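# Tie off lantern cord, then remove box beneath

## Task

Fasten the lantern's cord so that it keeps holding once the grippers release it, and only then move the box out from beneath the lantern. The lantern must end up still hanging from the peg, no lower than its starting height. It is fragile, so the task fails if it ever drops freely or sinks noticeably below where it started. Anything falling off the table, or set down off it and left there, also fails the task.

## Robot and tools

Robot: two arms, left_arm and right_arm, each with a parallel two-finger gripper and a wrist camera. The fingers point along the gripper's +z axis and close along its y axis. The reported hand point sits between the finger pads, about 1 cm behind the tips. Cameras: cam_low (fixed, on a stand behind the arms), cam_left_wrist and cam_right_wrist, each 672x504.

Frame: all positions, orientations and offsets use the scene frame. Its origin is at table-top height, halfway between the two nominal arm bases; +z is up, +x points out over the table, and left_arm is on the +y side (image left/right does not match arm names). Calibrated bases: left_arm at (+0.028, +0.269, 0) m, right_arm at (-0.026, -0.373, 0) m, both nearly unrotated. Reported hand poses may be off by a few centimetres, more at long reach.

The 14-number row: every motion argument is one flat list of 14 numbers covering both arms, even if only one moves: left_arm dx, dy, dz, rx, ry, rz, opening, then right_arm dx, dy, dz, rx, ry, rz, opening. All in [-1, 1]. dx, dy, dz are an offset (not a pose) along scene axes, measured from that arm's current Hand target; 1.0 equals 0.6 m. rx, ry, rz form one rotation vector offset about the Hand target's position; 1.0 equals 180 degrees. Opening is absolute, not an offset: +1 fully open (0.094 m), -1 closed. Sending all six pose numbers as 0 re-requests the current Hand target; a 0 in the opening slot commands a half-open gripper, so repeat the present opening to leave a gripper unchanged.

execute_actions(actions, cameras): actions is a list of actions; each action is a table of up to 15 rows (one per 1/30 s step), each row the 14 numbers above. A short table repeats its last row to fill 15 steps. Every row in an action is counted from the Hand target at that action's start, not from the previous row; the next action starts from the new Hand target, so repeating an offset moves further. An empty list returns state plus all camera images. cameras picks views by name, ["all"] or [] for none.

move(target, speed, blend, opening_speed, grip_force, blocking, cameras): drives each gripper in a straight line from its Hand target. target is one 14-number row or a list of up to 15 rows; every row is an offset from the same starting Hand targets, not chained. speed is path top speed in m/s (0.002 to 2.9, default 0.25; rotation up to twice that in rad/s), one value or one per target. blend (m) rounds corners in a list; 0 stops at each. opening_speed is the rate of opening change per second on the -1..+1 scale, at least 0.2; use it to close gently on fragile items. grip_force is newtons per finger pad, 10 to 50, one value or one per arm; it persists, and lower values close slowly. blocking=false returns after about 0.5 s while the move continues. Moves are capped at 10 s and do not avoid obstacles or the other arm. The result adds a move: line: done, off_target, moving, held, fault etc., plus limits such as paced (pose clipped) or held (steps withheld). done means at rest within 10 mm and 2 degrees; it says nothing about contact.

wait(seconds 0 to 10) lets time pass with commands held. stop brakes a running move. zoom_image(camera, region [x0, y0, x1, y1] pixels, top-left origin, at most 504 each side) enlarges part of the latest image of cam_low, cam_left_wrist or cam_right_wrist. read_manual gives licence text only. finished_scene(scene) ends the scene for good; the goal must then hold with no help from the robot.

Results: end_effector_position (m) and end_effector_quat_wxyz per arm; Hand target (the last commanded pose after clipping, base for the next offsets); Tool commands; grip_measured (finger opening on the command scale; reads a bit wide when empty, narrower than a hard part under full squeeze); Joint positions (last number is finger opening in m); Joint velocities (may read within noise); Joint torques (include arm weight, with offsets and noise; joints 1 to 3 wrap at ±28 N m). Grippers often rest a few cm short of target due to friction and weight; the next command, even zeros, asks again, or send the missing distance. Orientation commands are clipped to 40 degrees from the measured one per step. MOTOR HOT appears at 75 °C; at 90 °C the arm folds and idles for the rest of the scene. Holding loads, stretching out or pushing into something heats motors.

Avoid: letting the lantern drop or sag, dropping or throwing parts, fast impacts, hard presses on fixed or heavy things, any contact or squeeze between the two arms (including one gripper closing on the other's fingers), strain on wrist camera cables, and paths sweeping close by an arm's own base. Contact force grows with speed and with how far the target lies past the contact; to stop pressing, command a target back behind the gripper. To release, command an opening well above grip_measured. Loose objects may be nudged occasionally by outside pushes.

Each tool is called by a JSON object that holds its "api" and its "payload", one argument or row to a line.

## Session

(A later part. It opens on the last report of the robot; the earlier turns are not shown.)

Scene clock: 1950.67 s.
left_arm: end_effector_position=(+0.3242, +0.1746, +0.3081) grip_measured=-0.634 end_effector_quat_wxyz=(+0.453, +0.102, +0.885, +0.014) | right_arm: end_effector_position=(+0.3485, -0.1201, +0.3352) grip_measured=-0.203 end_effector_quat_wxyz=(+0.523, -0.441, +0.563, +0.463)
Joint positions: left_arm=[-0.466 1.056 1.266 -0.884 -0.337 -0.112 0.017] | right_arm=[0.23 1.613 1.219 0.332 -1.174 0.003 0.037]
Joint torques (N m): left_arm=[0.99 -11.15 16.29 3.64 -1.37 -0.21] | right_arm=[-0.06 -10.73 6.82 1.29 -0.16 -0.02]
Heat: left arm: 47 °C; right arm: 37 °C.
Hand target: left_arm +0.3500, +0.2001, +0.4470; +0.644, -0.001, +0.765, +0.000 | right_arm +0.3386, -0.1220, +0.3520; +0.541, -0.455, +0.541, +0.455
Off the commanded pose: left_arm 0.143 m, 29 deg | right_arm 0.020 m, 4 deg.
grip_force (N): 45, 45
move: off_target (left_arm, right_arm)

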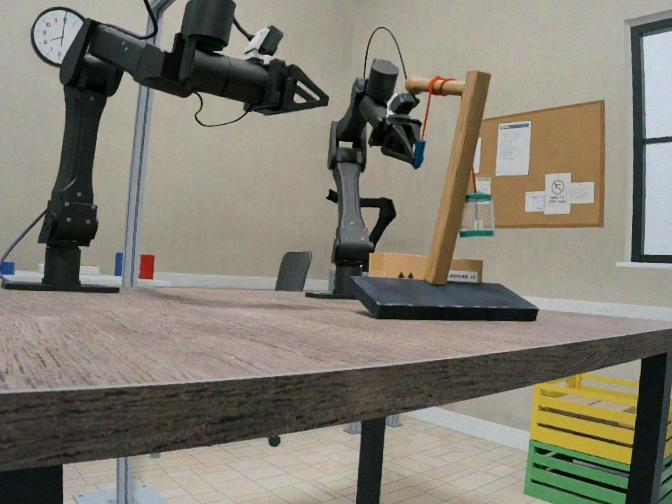

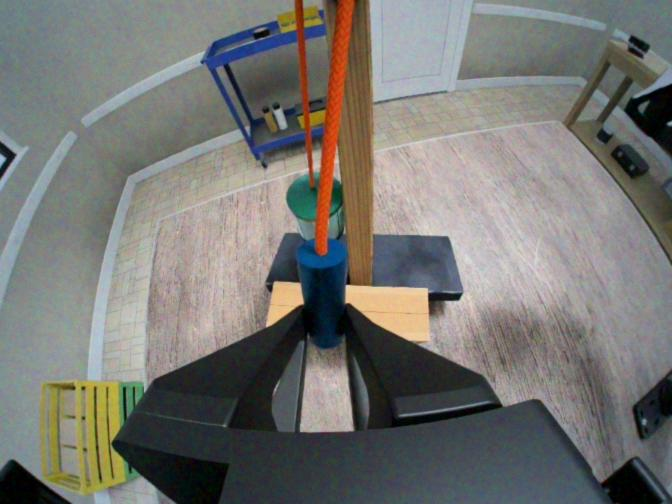

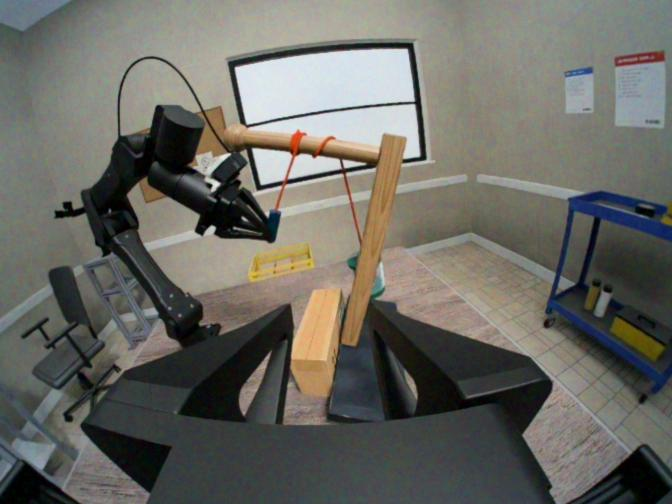

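{"api": "move", "payload": {
  "target": [0,-0.05,-0.12,0,0,0,-0.9,0,0,0,0,0,0,-0.2],
  "speed": 0.04,
  "cameras": ["cam_left_wrist","cam_right_wrist","cam_low"]
}}

{"api": "zoom_image", "payload": {
  "camera": "cam_low",
  "region": [330, 50, 550, 340]
}}

{"api": "zoom_image", "payload": {
  "camera": "cam_right_wrist",
  "region": [200, 100, 460, 440]
}}

Scene clock: 2017.83 s.
left_arm: end_effector_position=(+0.3239, +0.1732, +0.3077) grip_measured=-0.635 end_effector_quat_wxyz=(+0.545, +0.045, +0.837, +0.024) | right_arm: end_effector_position=(+0.3485, -0.1201, +0.3352) grip_measured=-0.203 end_effector_quat_wxyz=(+0.523, -0.441, +0.563, +0.463)
Joint positions: left_arm=[-0.591 0.93 1.03 -0.6 -0.561 -0.184 0.017] | right_arm=[0.23 1.613 1.219 0.332 -1.174 0.003 0.037]
Joint torques (N m): left_arm=[-0.2 -1.74 10.8 3.73 -0.69 0.37] | right_arm=[-0.06 -10.71 6.83 1.28 -0.15 -0.02]
Heat: left arm: 78 °C; right arm: 37 °C. Fold the left arm in close to its base, or ease its load, before you think long.
Hand target: left_arm +0.3500, +0.1701, +0.3751; +0.644, -0.001, +0.765, +0.000 | right_arm +0.3386, -0.1220, +0.3520; +0.541, -0.455, +0.541, +0.455
Off the commanded pose: left_arm 0.072 m, 15 deg | right_arm 0.020 m, 4 deg.
MOTOR HOT: joint 4 (wrist pitch) of the left arm reports 78 °C; the controller's stop level is 90 °C. To cool a motor, set the load down, stop pushing, or move to a pose that needs little force.
grip_force (N): 45, 45
move: off_target (left_arm, right_arm)

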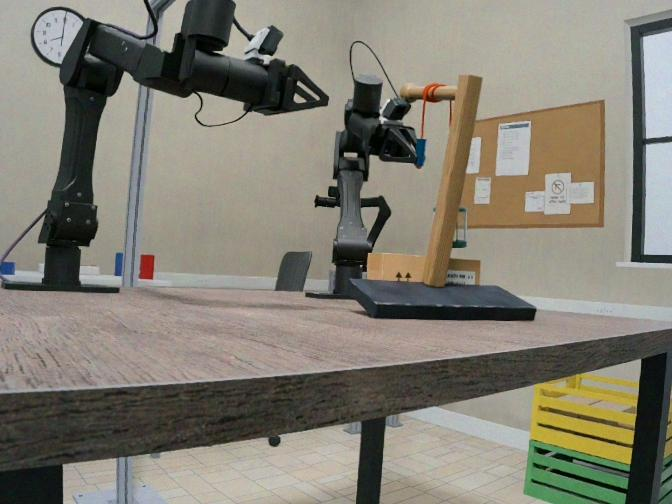

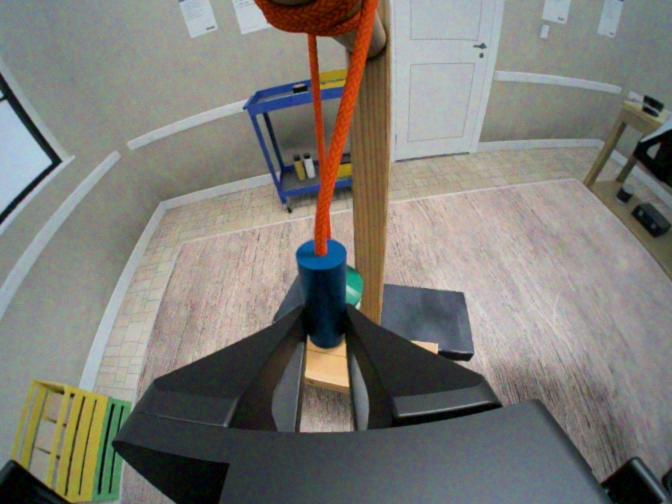

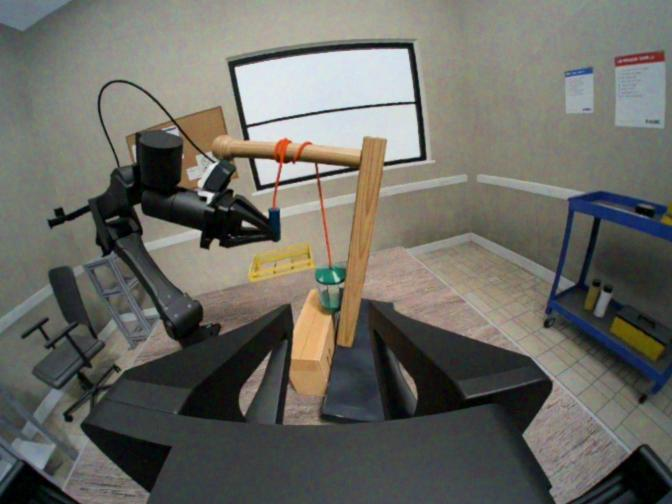

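Scaled by 1.738 from the camera's 672x504 image, which has a finer 960x720 frame.

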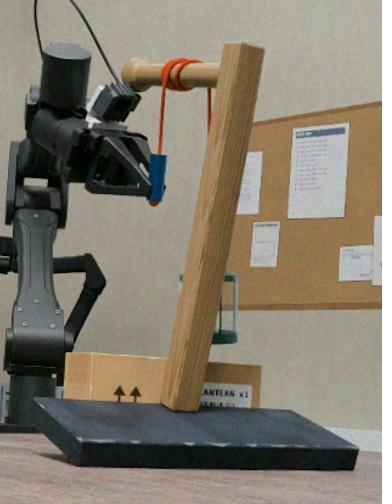

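Scaled by 1.482 from the camera's 672x504 image, which has a finer 960x720 frame.

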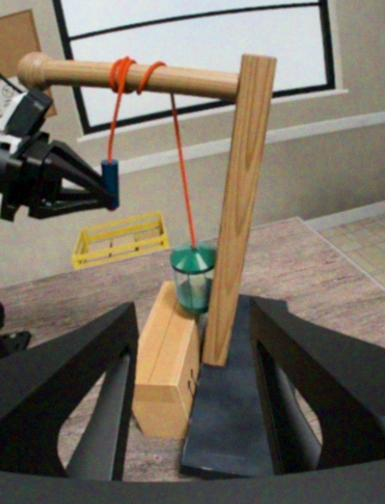

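{"api": "move", "payload": {
  "target": [0,-0.07,-0.13,0,0,0,-0.9,0,0,0,0,0,0,-0.2],
  "speed": 0.05,
  "cameras": ["cam_left_wrist","cam_right_wrist","cam_low"]
}}

{"api": "zoom_image", "payload": {
  "camera": "cam_low",
  "region": [330, 50, 550, 340]
}}

Scene clock: 2027.27 s.
left_arm: end_effector_position=(+0.3503, +0.1276, +0.3011) grip_measured=-0.635 end_effector_quat_wxyz=(+0.644, -0.002, +0.765, -0.010) | right_arm: end_effector_position=(+0.3485, -0.1201, +0.3352) grip_measured=-0.203 end_effector_quat_wxyz=(+0.523, -0.441, +0.563, +0.463)
Joint positions: left_arm=[-0.732 1.012 0.795 -0.017 -0.744 -0.178 0.017] | right_arm=[0.23 1.613 1.219 0.332 -1.174 0.003 0.037]
Joint torques (N m): left_arm=[-0.77 -1.32 6.93 1.83 -0.26 0.11] | right_arm=[-0.06 -10.73 6.83 1.29 -0.15 -0.02]
Heat: left arm: 75 °C; right arm: 37 °C. Fold the left arm in close to its base, or ease its load, before you think long.
Hand target: left_arm +0.3500, +0.1281, +0.2970; +0.644, -0.001, +0.765, +0.000 | right_arm +0.3386, -0.1220, +0.3520; +0.541, -0.455, +0.541, +0.455
Off the commanded pose: left_arm 0.004 m, 1 deg | right_arm 0.020 m, 4 deg.
MOTOR HOT: still on. Joint 4 (wrist pitch) of the left arm reports 75 °C.
grip_force (N): 45, 45
move: off_target (right_arm)

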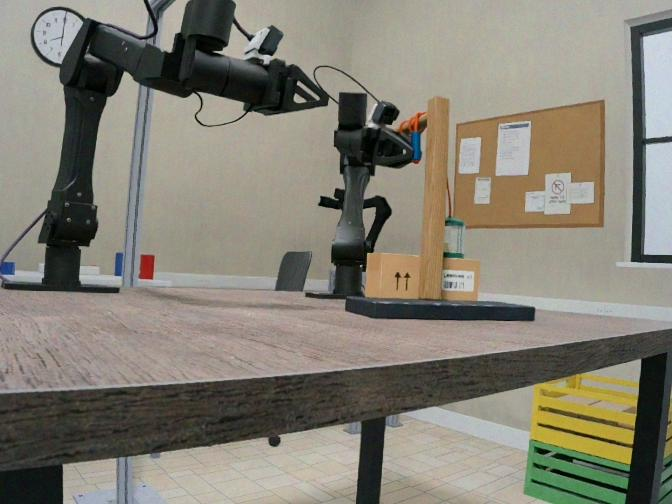

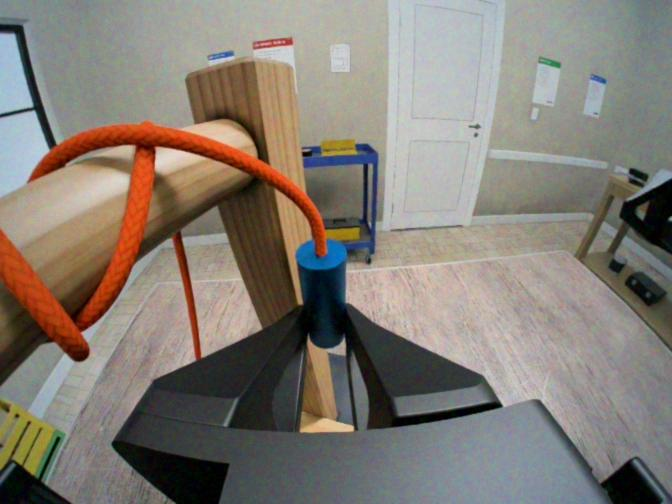

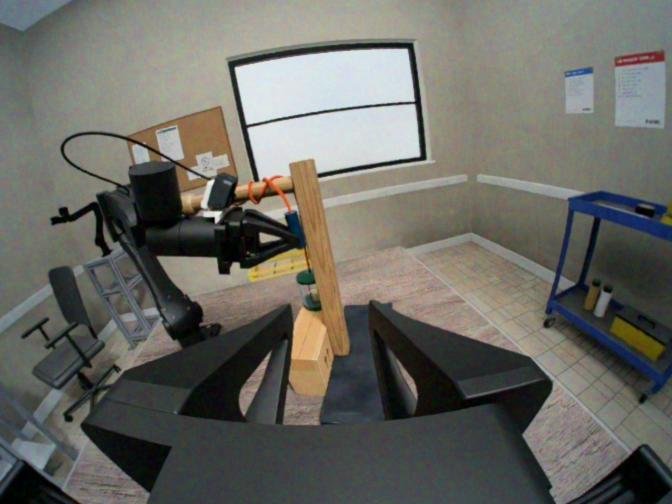

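Scaled by 1.738 from the camera's 672x504 image, which has a finer 960x720 frame.

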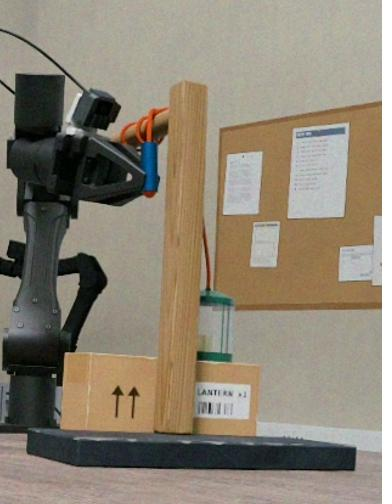

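{"api": "zoom_image", "payload": {
  "camera": "cam_right_wrist",
  "region": [180, 150, 360, 400]
}}

{"api": "zoom_image", "payload": {
  "camera": "cam_left_wrist",
  "region": [0, 40, 360, 440]
}}

{"api": "zoom_image", "payload": {
  "camera": "cam_low",
  "region": [380, 80, 480, 270]
}}

Scaled by 2.016 from the camera's 672x504 image, which has a finer 960x720 frame.

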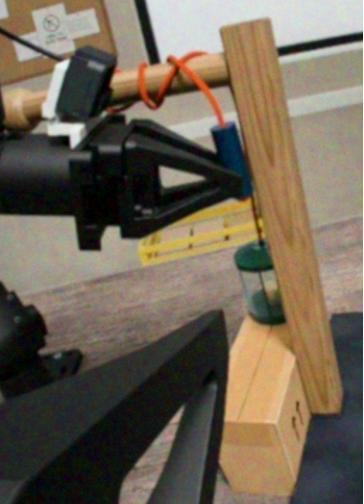

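Scaled by 1.260 from the camera's 672x504 image, which has a finer 960x720 frame.

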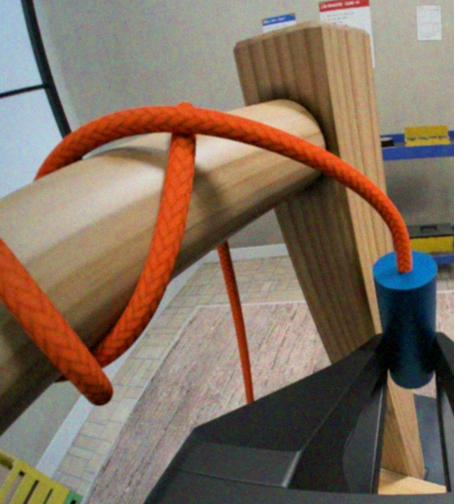

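Scaled by 2.653 from the camera's 672x504 image, which has a finer 960x720 frame.

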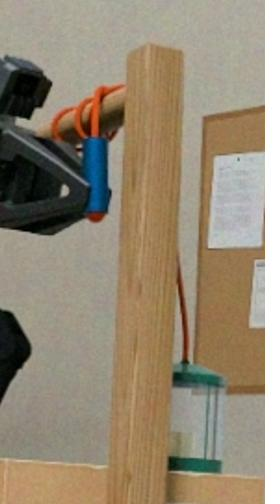

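{"api": "move", "payload": {
  "target": [0,-0.08,-0.05,0,0,0,-0.9,0,0,0,0,0,0,-0.2],
  "speed": 0.06,
  "cameras": ["cam_left_wrist","cam_right_wrist","cam_low"]
}}

{"api": "zoom_image", "payload": {
  "camera": "cam_right_wrist",
  "region": [160, 130, 400, 400]
}}

Scene clock: 2105.43 s.
left_arm: end_effector_position=(+0.3519, +0.0859, +0.2800) grip_measured=-0.635 end_effector_quat_wxyz=(+0.653, -0.016, +0.757, -0.005) | right_arm: end_effector_position=(+0.3485, -0.1201, +0.3352) grip_measured=-0.203 end_effector_quat_wxyz=(+0.523, -0.441, +0.563, +0.463)
Joint positions: left_arm=[-0.871 1.175 0.781 0.151 -0.909 -0.222 0.017] | right_arm=[0.23 1.613 1.219 0.332 -1.174 0.003 0.037]
Joint torques (N m): left_arm=[-1.21 -1.68 6.56 1.58 -0.06 -0.04] | right_arm=[-0.06 -10.73 6.83 1.28 -0.15 -0.02]
Heat: left arm: 54 °C; right arm: 37 °C.
Hand target: left_arm +0.3499, +0.0800, +0.2669; +0.644, -0.001, +0.765, +0.000 | right_arm +0.3386, -0.1220, +0.3520; +0.541, -0.455, +0.541, +0.455
Off the commanded pose: left_arm 0.014 m, 2 deg | right_arm 0.020 m, 4 deg.
MOTOR HOT: cleared for the motors of the left arm.
grip_force (N): 45, 45
move: off_target (left_arm, right_arm)

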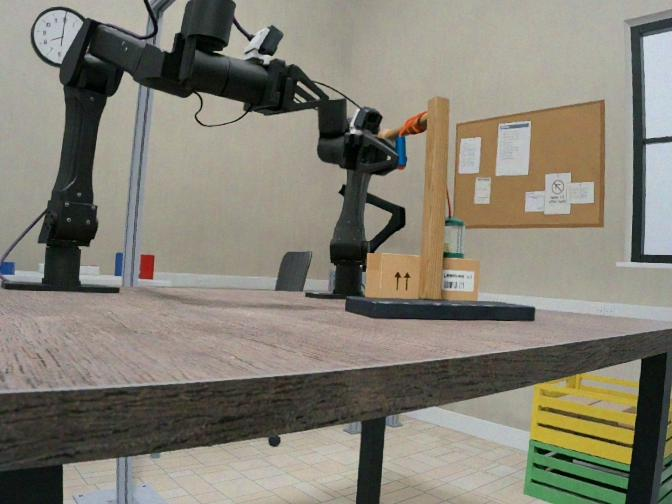

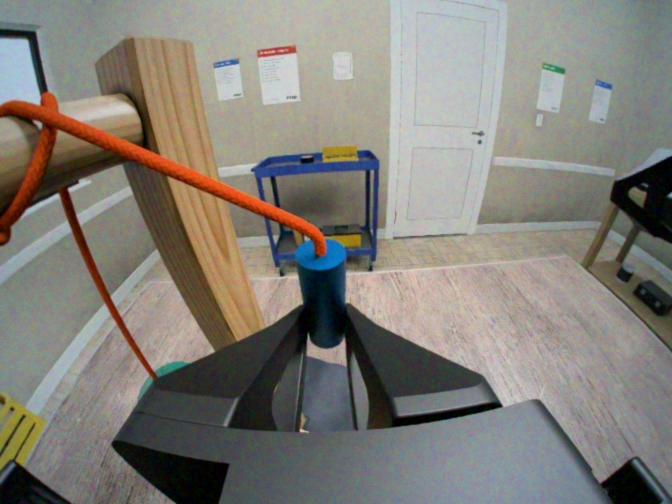

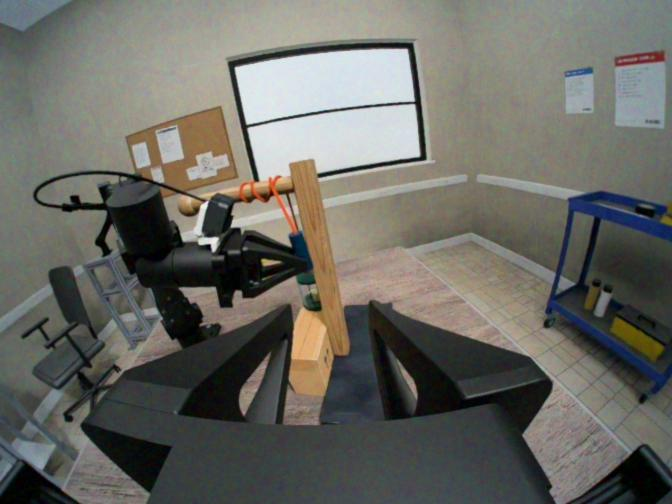

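Scaled by 1.867 from the camera's 672x504 image, which has a finer 960x720 frame.

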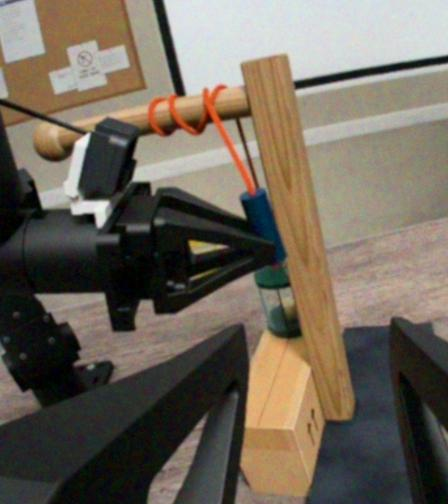

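{"api": "move", "payload": {
  "target": [
    [-0.0165,0.10,-0.04,0,0,0,-0.9,0,0,0,0,0,0,-0.2],
    [-0.0165,0.10,-0.04,0,0,0,-0.2,0,0,0,0,0,0,-0.2]
  ],
  "speed": 0.08,
  "opening_speed": 0.3,
  "cameras": ["cam_left_wrist","cam_right_wrist"]
}}

{"api": "zoom_image", "payload": {
  "camera": "cam_right_wrist",
  "region": [160, 130, 400, 400]
}}

Scene clock: 2282.57 s.
left_arm: end_effector_position=(+0.3419, +0.1359, +0.2477) grip_measured=-0.201 end_effector_quat_wxyz=(+0.647, -0.005, +0.763, -0.006) | right_arm: end_effector_position=(+0.3485, -0.1201, +0.3352) grip_measured=-0.203 end_effector_quat_wxyz=(+0.523, -0.441, +0.563, +0.463)
Joint positions: left_arm=[-0.74 0.982 0.562 0.192 -0.764 -0.175 0.038] | right_arm=[0.23 1.613 1.219 0.332 -1.174 0.003 0.037]
Joint torques (N m): left_arm=[0.61 -2.5 6.57 1.63 -0.03 0.09] | right_arm=[-0.08 -10.71 6.83 1.29 -0.16 -0.02]
Heat: left arm: 46 °C; right arm: 37 °C.
Hand target: left_arm +0.3401, +0.1402, +0.2430; +0.644, -0.002, +0.765, +0.000 | right_arm +0.3386, -0.1220, +0.3520; +0.541, -0.455, +0.541, +0.455
Off the commanded pose: left_arm 0.007 m, 1 deg | right_arm 0.020 m, 4 deg.
grip_force (N): 45, 45
move: off_target (right_arm)
Images, in order (width x height): cam_left_wrist 672x504, cam_right_wrist 672x504.

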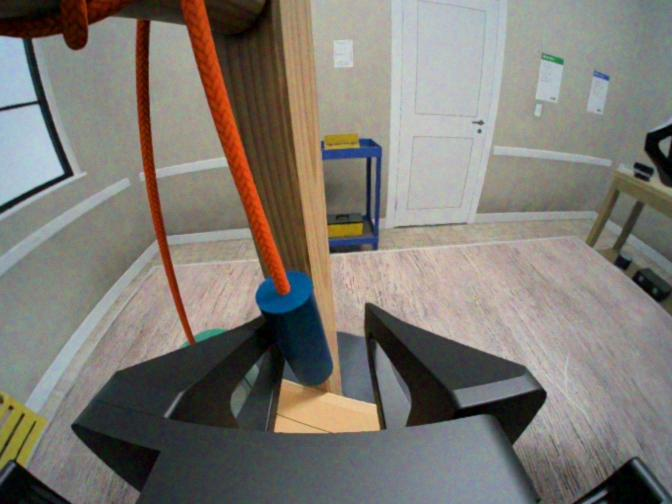

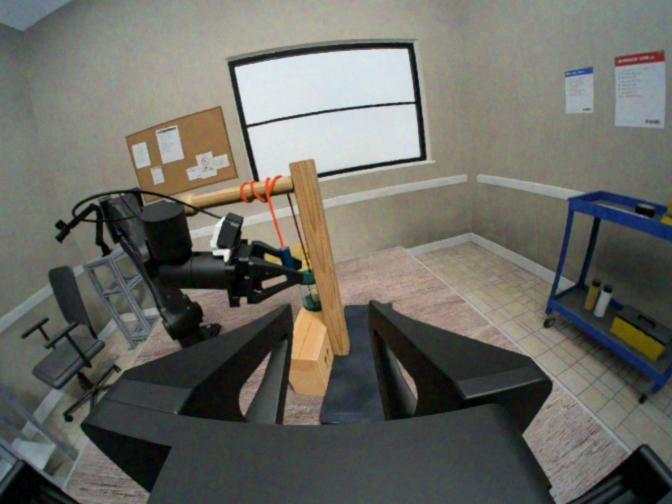

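Scaled by 1.867 from the camera's 672x504 image, which has a finer 960x720 frame.

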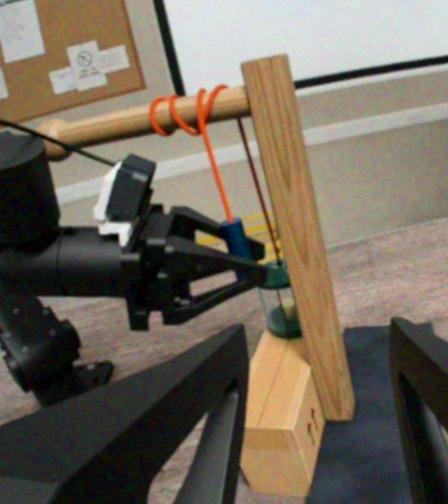

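{"api": "move", "payload": {
  "target": [
    [-0.192,-0.0337,-0.0083,0,0,0,-0.2,0,0,0,0,0,0,-0.2],
    [-0.15,-0.1837,0.195,0,0,0,-0.2,0,0,0,0,0,0,-0.2],
    [-0.0835,-0.2003,0.4283,0,0,0,-0.2,0,0,0,0,0,0,-0.2],
    [0,0.1163,0.4617,-0.019,-0.0226,-0.2216,-0.2,0,0,0,0,0,0,-0.2],
    [-0.0168,0.3663,0.3617,-0.038,-0.0453,-0.4433,-0.2,0,0,0,0,0,0,-0.2],
    [0.0082,0.3997,0.0783,-0.038,-0.0453,-0.4433,-0.2,0,0,0,0,0,0,-0.2]
  ],
  "speed": [0.1,0.2,0.2,0.2,0.2,0.2],
  "blend": [0.02,0.03,0.04,0.04,0.04,0],
  "cameras": ["cam_left_wrist","cam_right_wrist","cam_low"]
}}

{"api": "zoom_image", "payload": {
  "camera": "cam_right_wrist",
  "region": [160, 130, 400, 400]
}}

Scene clock: 2312.57 s.
left_arm: end_effector_position=(+0.3464, +0.3770, +0.2885) grip_measured=-0.201 end_effector_quat_wxyz=(+0.661, +0.242, +0.677, -0.217) | right_arm: end_effector_position=(+0.3485, -0.1201, +0.3352) grip_measured=-0.203 end_effector_quat_wxyz=(+0.523, -0.441, +0.563, +0.463)
Joint positions: left_arm=[0.928 1.463 1.112 -0.643 1.532 1.018 0.038] | right_arm=[0.23 1.613 1.219 0.332 -1.174 0.003 0.037]
Joint torques (N m): left_arm=[0.62 -3.17 8.13 0.6 0.68 0.16] | right_arm=[-0.06 -10.73 6.83 1.29 -0.16 -0.02]
Heat: left arm: 45 °C; right arm: 37 °C.
Hand target: left_arm +0.3451, +0.3799, +0.2899; +0.549, +0.444, +0.552, -0.444 | right_arm +0.3386, -0.1220, +0.3520; +0.541, -0.455, +0.541, +0.455
Off the commanded pose: left_arm 0.004 m, 42 deg; orientation clipped | right_arm 0.020 m, 4 deg.
joint sent to its limit (left arm) — joint 5 (wrist yaw), upper limit. The joint targets are off in orientation, not in position.
grip_force (N): 45, 45
move: off_target (left_arm, right_arm); limits=paced

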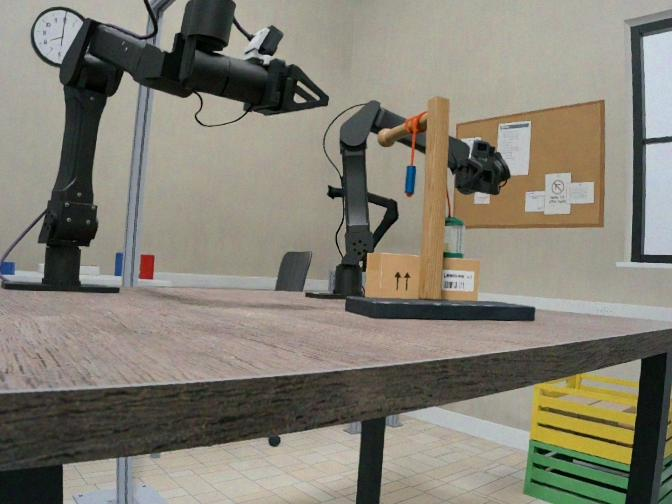

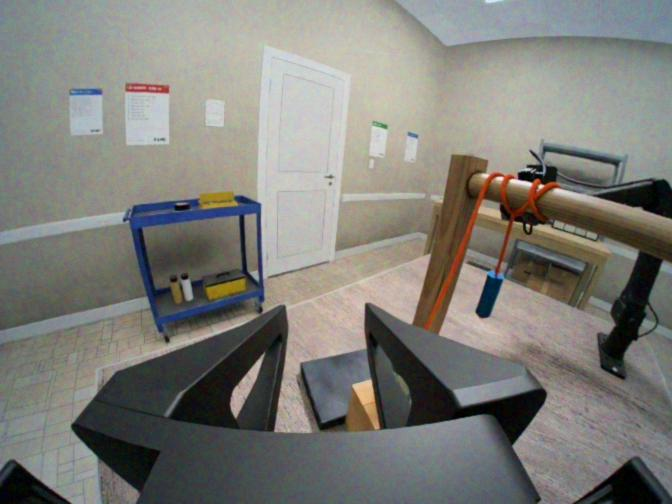

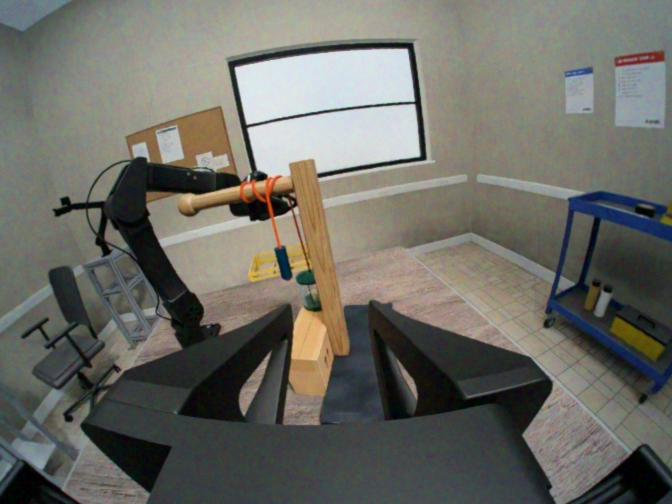

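Scaled by 1.867 from the camera's 672x504 image, which has a finer 960x720 frame.

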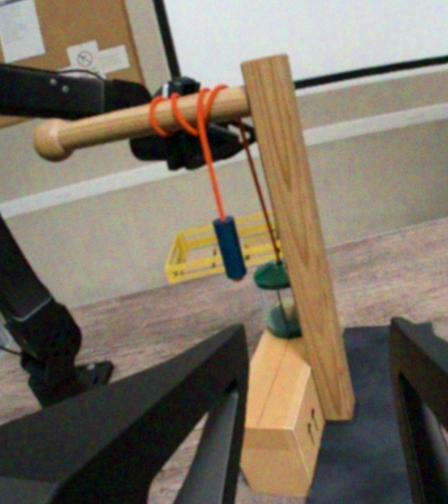

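{"api": "move", "payload": {
  "target": [-0.077,-0.1465,-0.01,0,0,0.2111,-0.3,0,0,0,0,0,0,-0.2],
  "speed": 0.15,
  "cameras": ["cam_left_wrist"]
}}

{"api": "zoom_image", "payload": {
  "camera": "cam_left_wrist",
  "region": [230, 90, 600, 390]
}}

Scene clock: 2341.93 s.
left_arm: end_effector_position=(+0.3016, +0.2976, +0.2848) grip_measured=-0.299 end_effector_quat_wxyz=(+0.651, +0.256, +0.673, -0.242) | right_arm: end_effector_position=(+0.3485, -0.1201, +0.3352) grip_measured=-0.203 end_effector_quat_wxyz=(+0.523, -0.441, +0.563, +0.463)
Joint positions: left_arm=[0.852 1.097 0.803 -0.471 1.518 0.773 0.033] | right_arm=[0.23 1.613 1.219 0.332 -1.174 0.003 0.037]
Joint torques (N m): left_arm=[-0.54 -3.1 6.12 1.04 0.42 -0.06] | right_arm=[-0.05 -10.73 6.84 1.29 -0.16 -0.01]
Heat: left arm: 40 °C; right arm: 37 °C.
Hand target: left_arm +0.2988, +0.2920, +0.2839; +0.664, +0.240, +0.666, -0.241 | right_arm +0.3386, -0.1220, +0.3520; +0.541, -0.455, +0.541, +0.455
Off the commanded pose: left_arm 0.006 m, 2 deg | right_arm 0.020 m, 4 deg.
grip_force (N): 45, 45
move: off_target (right_arm)
Images, in order (width x height): cam_left_wrist 672x504.

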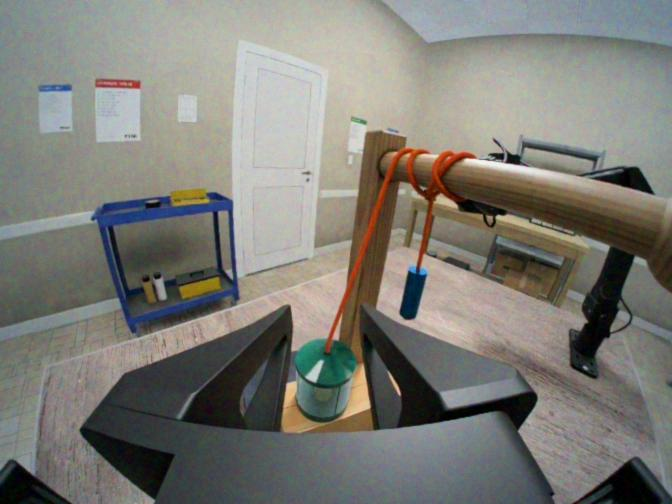

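Scaled by 1.362 from the camera's 672x504 image, which has a finer 960x720 frame.

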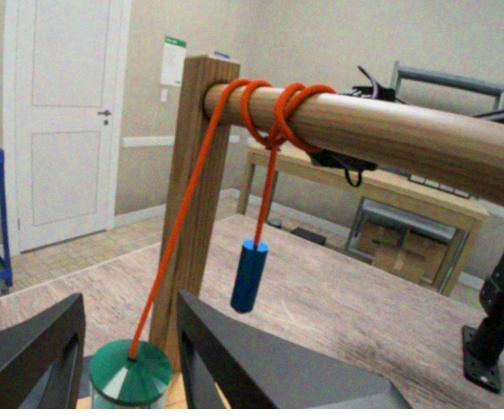

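{"api": "move", "payload": {
  "target": [0.0583,-0.0898,-0.0365,0,0,0,-0.4,0,0,0,0,0,0,-0.2],
  "speed": 0.1,
  "cameras": ["cam_left_wrist"]
}}

{"api": "zoom_image", "payload": {
  "camera": "cam_left_wrist",
  "region": [230, 130, 480, 430]
}}

Scene clock: 2372.00 s.
left_arm: end_effector_position=(+0.3347, +0.2406, +0.2653) grip_measured=-0.399 end_effector_quat_wxyz=(+0.665, +0.242, +0.665, -0.237) | right_arm: end_effector_position=(+0.3485, -0.1201, +0.3352) grip_measured=-0.203 end_effector_quat_wxyz=(+0.523, -0.441, +0.563, +0.463)
Joint positions: left_arm=[0.511 1.001 0.46 0.534 1.163 0.013 0.028] | right_arm=[0.23 1.613 1.219 0.332 -1.174 0.003 0.037]
Joint torques (N m): left_arm=[-0.79 -1.44 6.34 1.55 -0.02 -0.04] | right_arm=[-0.06 -10.71 6.8 1.29 -0.16 -0.02]
Heat: left arm: 39 °C; right arm: 37 °C.
Hand target: left_arm +0.3339, +0.2381, +0.2620; +0.664, +0.240, +0.666, -0.241 | right_arm +0.3386, -0.1220, +0.3520; +0.541, -0.455, +0.541, +0.455
Off the commanded pose: left_arm 0.004 m, 1 deg | right_arm 0.020 m, 4 deg.
grip_force (N): 45, 45
move: off_target (right_arm)
Images, in order (width x height): cam_left_wrist 672x504.

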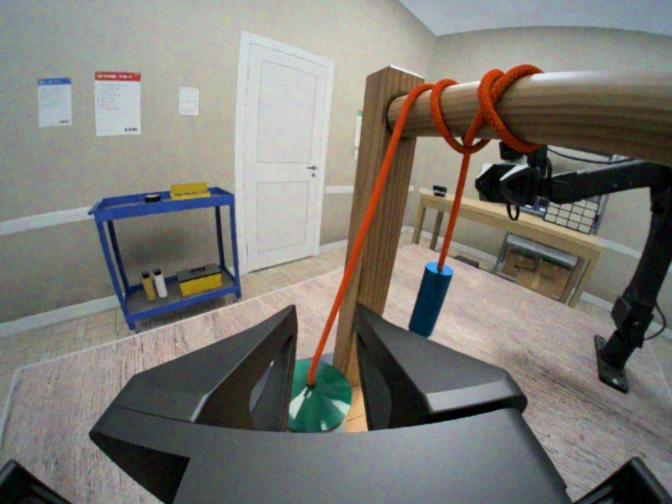

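Scaled by 1.680 from the camera's 672x504 image, which has a finer 960x720 frame.

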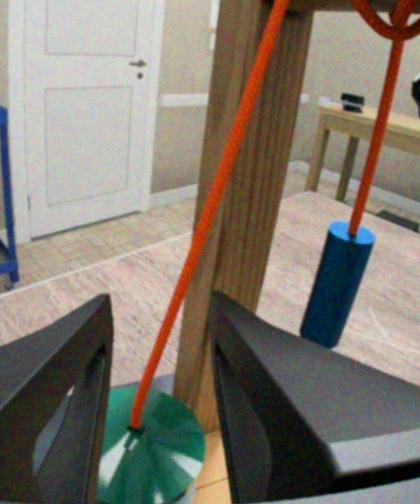

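{"api": "move", "payload": {
  "target": [
    [0.038,-0.032,0,0,0,0,-0.4,0,0,0,0,0,0,-0.2],
    [0.038,-0.032,0,0,0,0,-1.0,0,0,0,0,0,0,-0.2]
  ],
  "speed": 0.08,
  "opening_speed": 0.5,
  "cameras": ["cam_left_wrist","cam_right_wrist"]
}}

{"api": "zoom_image", "payload": {
  "camera": "cam_left_wrist",
  "region": [230, 230, 430, 430]
}}

{"api": "zoom_image", "payload": {
  "camera": "cam_right_wrist",
  "region": [160, 130, 400, 400]
}}

Scene clock: 2391.13 s.
left_arm: end_effector_position=(+0.3535, +0.2196, +0.2560) grip_measured=-0.951 end_effector_quat_wxyz=(+0.660, +0.238, +0.670, -0.242) | right_arm: end_effector_position=(+0.3485, -0.1201, +0.3352) grip_measured=-0.203 end_effector_quat_wxyz=(+0.523, -0.441, +0.563, +0.463)
Joint positions: left_arm=[0.373 1.064 0.46 0.581 1.027 0.009 0.002] | right_arm=[0.23 1.613 1.219 0.332 -1.174 0.003 0.037]
Joint torques (N m): left_arm=[-0.65 -0.99 8.87 1.63 -0.02 -0.06] | right_arm=[-0.06 -10.73 6.83 1.29 -0.16 -0.02]
Heat: left arm: 40 °C; right arm: 37 °C.
Hand target: left_arm +0.3566, +0.2189, +0.2621; +0.664, +0.240, +0.666, -0.241 | right_arm +0.3386, -0.1220, +0.3520; +0.541, -0.455, +0.541, +0.455
Off the commanded pose: left_arm 0.007 m, 1 deg | right_arm 0.020 m, 4 deg.
grip_force (N): 45, 45
move: off_target (right_arm)
Images, in order (width x height): cam_left_wrist 672x504, cam_right_wrist 672x504.

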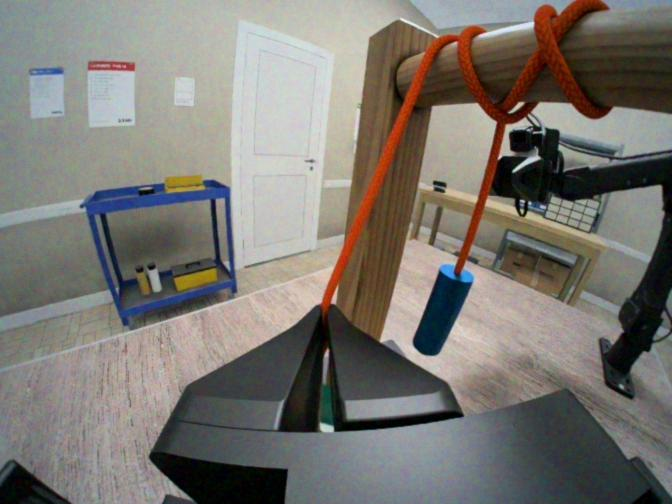

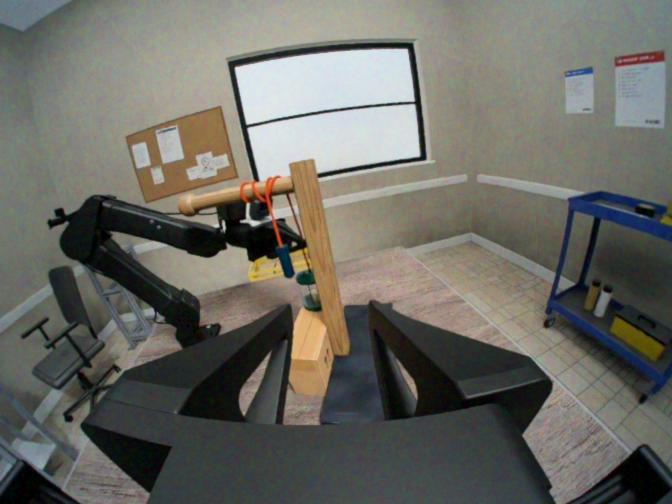

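Scaled by 2.520 from the camera's 672x504 image, which has a finer 960x720 frame.

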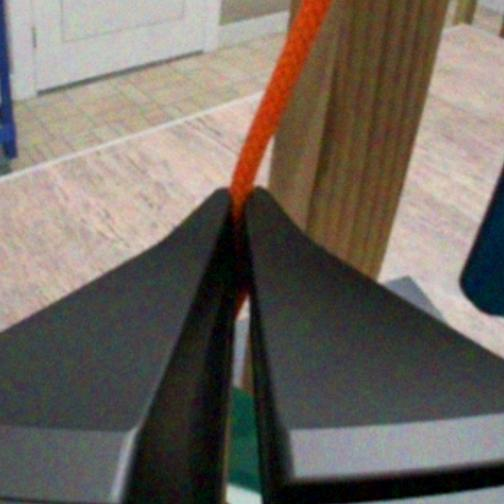

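Scaled by 1.867 from the camera's 672x504 image, which has a finer 960x720 frame.

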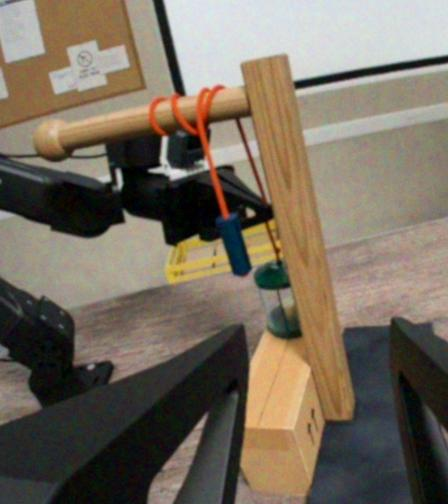

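{"api": "move", "payload": {
  "target": [
    [0,0,0,0,0,0,-0.5,0,0,0,0,0,0,-0.2],
    [0.0135,-0.0115,0,0,0,0,-0.5,0,0,0,0,0,0,-0.2],
    [0.0135,-0.0115,0,0,0,0,-1.0,0,0,0,0,0,0,-0.2]
  ],
  "speed": 0.06,
  "opening_speed": 0.6,
  "cameras": ["cam_left_wrist"]
}}

{"api": "zoom_image", "payload": {
  "camera": "cam_left_wrist",
  "region": [230, 230, 430, 430]
}}

Scene clock: 2400.83 s.
left_arm: end_effector_position=(+0.3601, +0.2131, +0.2507) grip_measured=-0.937 end_effector_quat_wxyz=(+0.656, +0.235, +0.674, -0.244) | right_arm: end_effector_position=(+0.3485, -0.1201, +0.3352) grip_measured=-0.203 end_effector_quat_wxyz=(+0.523, -0.441, +0.563, +0.463)
Joint positions: left_arm=[0.331 1.092 0.46 0.597 0.982 0.008 0.003] | right_arm=[0.23 1.613 1.219 0.332 -1.174 0.003 0.037]
Joint torques (N m): left_arm=[-0.81 -1.22 9.99 1.67 -0.01 -0.07] | right_arm=[-0.06 -10.73 6.83 1.29 -0.16 -0.02]
Heat: left arm: 40 °C; right arm: 37 °C.
Hand target: left_arm +0.3647, +0.2121, +0.2621; +0.664, +0.240, +0.666, -0.241 | right_arm +0.3386, -0.1220, +0.3520; +0.541, -0.455, +0.541, +0.455
Off the commanded pose: left_arm 0.012 m, 1 deg | right_arm 0.020 m, 4 deg.
grip_force (N): 45, 45
move: off_target (left_arm, right_arm); target 3's new opening was sent with left_arm's hand 0.012 m and 1 deg from that target
Images, in order (width x height): cam_left_wrist 672x504.

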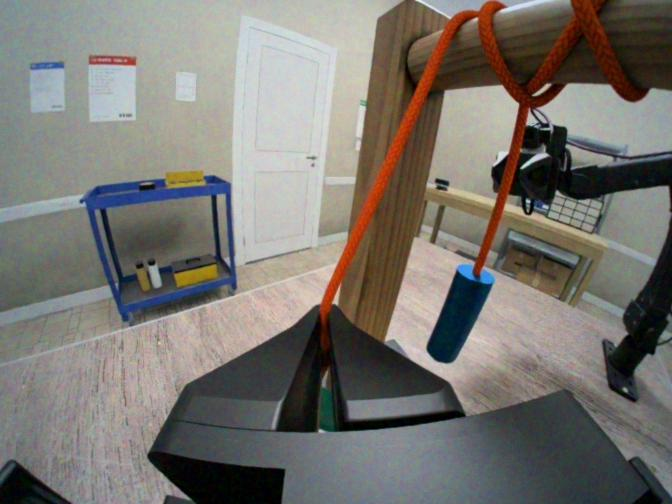

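Scaled by 2.520 from the camera's 672x504 image, which has a finer 960x720 frame.

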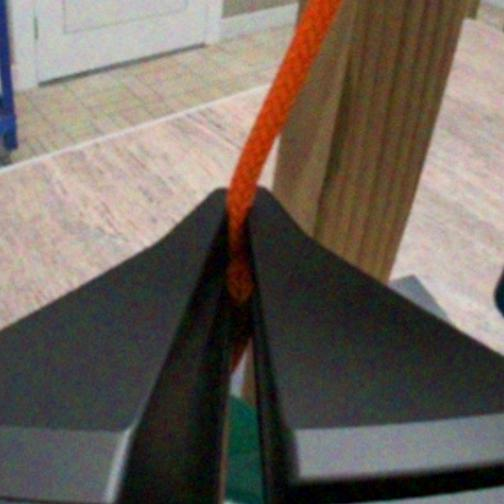

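{"api": "move", "payload": {
  "target": [-0.02,0.0167,0.085,0,0,0,-1.0,0,0,0,0,0,0,-0.2],
  "speed": 0.03,
  "cameras": ["cam_left_wrist","cam_right_wrist","cam_low"]
}}

{"api": "zoom_image", "payload": {
  "camera": "cam_right_wrist",
  "region": [160, 130, 400, 400]
}}

{"api": "zoom_image", "payload": {
  "camera": "cam_low",
  "region": [380, 80, 500, 310]
}}

Scene clock: 2418.17 s.
left_arm: end_effector_position=(+0.3574, +0.2234, +0.2837) grip_measured=-0.938 end_effector_quat_wxyz=(+0.640, +0.215, +0.693, -0.254) | right_arm: end_effector_position=(+0.3485, -0.1201, +0.3352) grip_measured=-0.203 end_effector_quat_wxyz=(+0.523, -0.441, +0.563, +0.463)
Joint positions: left_arm=[0.377 1.023 0.608 0.317 1.014 0.007 0.003] | right_arm=[0.23 1.613 1.219 0.332 -1.174 0.003 0.037]
Joint torques (N m): left_arm=[0.7 -3.56 11.25 1.79 0.3 -0.02] | right_arm=[-0.06 -10.73 6.83 1.29 -0.16 -0.02]
Heat: left arm: 42 °C; right arm: 37 °C.
Hand target: left_arm +0.3528, +0.2221, +0.3131; +0.664, +0.240, +0.666, -0.241 | right_arm +0.3386, -0.1220, +0.3520; +0.541, -0.455, +0.541, +0.455
Off the commanded pose: left_arm 0.030 m, 5 deg | right_arm 0.020 m, 4 deg.
grip_force (N): 45, 45
move: off_target (left_arm, right_arm)

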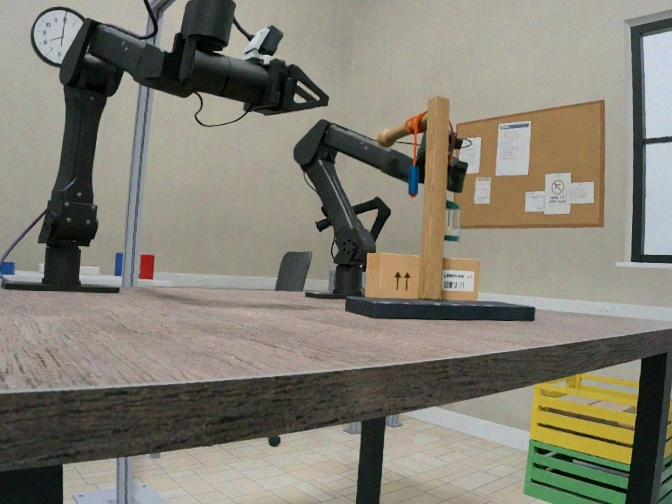

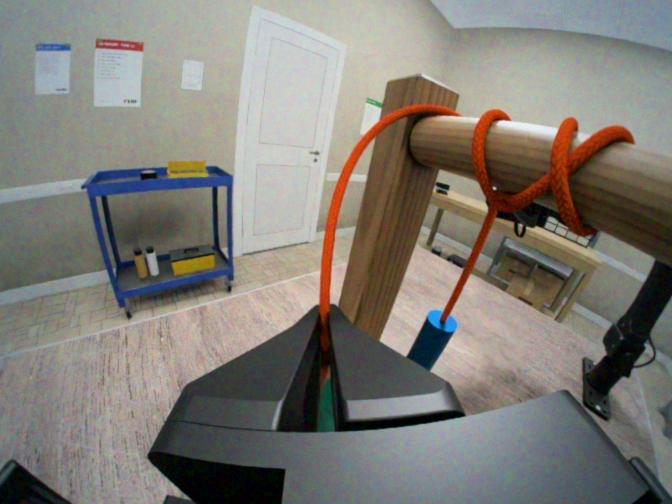

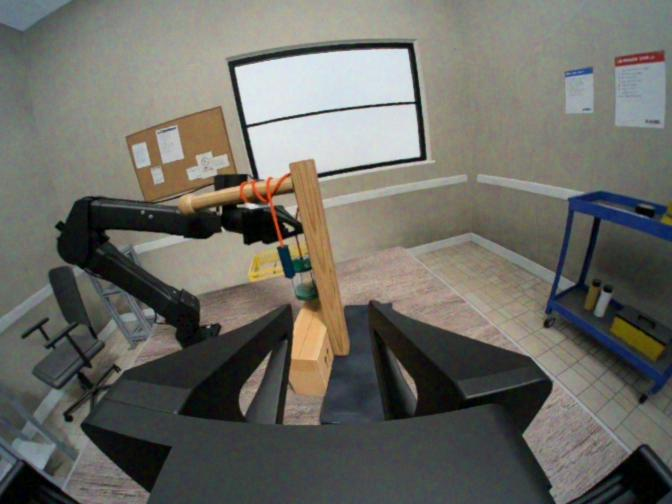

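Scaled by 1.867 from the camera's 672x504 image, which has a finer 960x720 frame.

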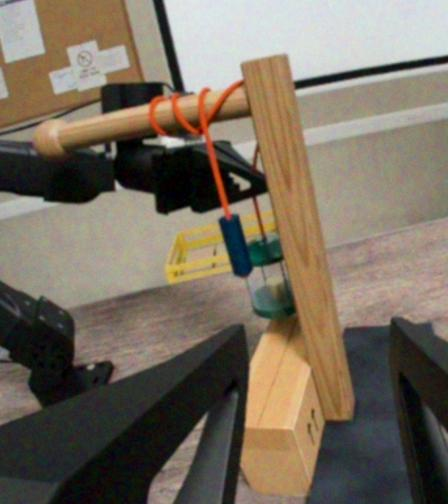

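Scaled by 2.191 from the camera's 672x504 image, which has a finer 960x720 frame.

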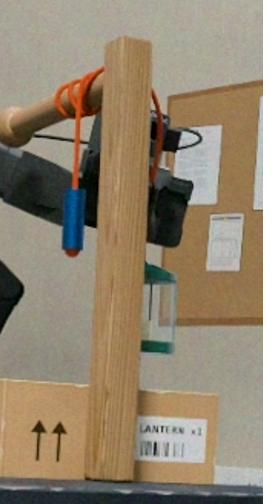

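{"api": "zoom_image", "payload": {
  "camera": "cam_left_wrist",
  "region": [380, 60, 672, 340]
}}

{"api": "zoom_image", "payload": {
  "camera": "cam_right_wrist",
  "region": [220, 150, 340, 250]
}}

{"api": "zoom_image", "payload": {
  "camera": "cam_low",
  "region": [380, 90, 460, 160]
}}

Scaled by 1.726 from the camera's 672x504 image, which has a finer 960x720 frame.

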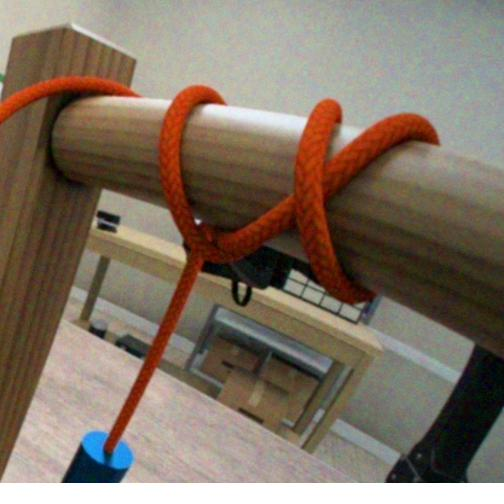

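Scaled by 4.200 from the camera's 672x504 image, which has a finer 960x720 frame.

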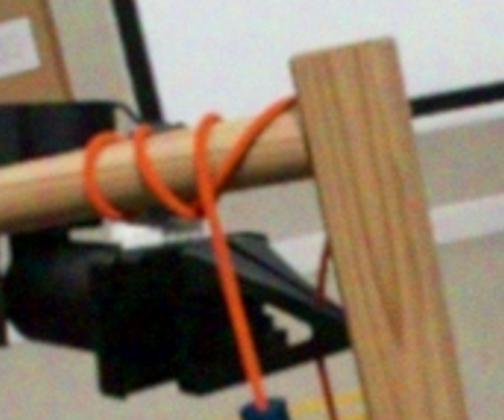

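Scaled by 6.300 from the camera's 672x504 image, which has a finer 960x720 frame.

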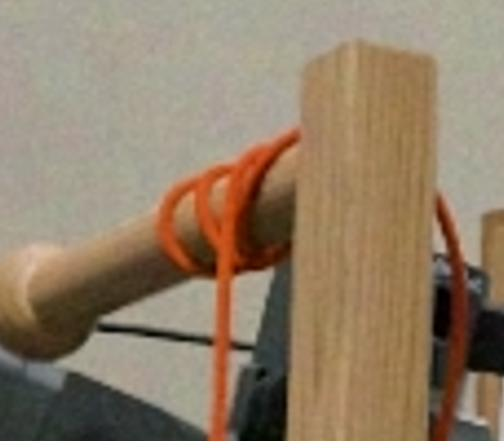

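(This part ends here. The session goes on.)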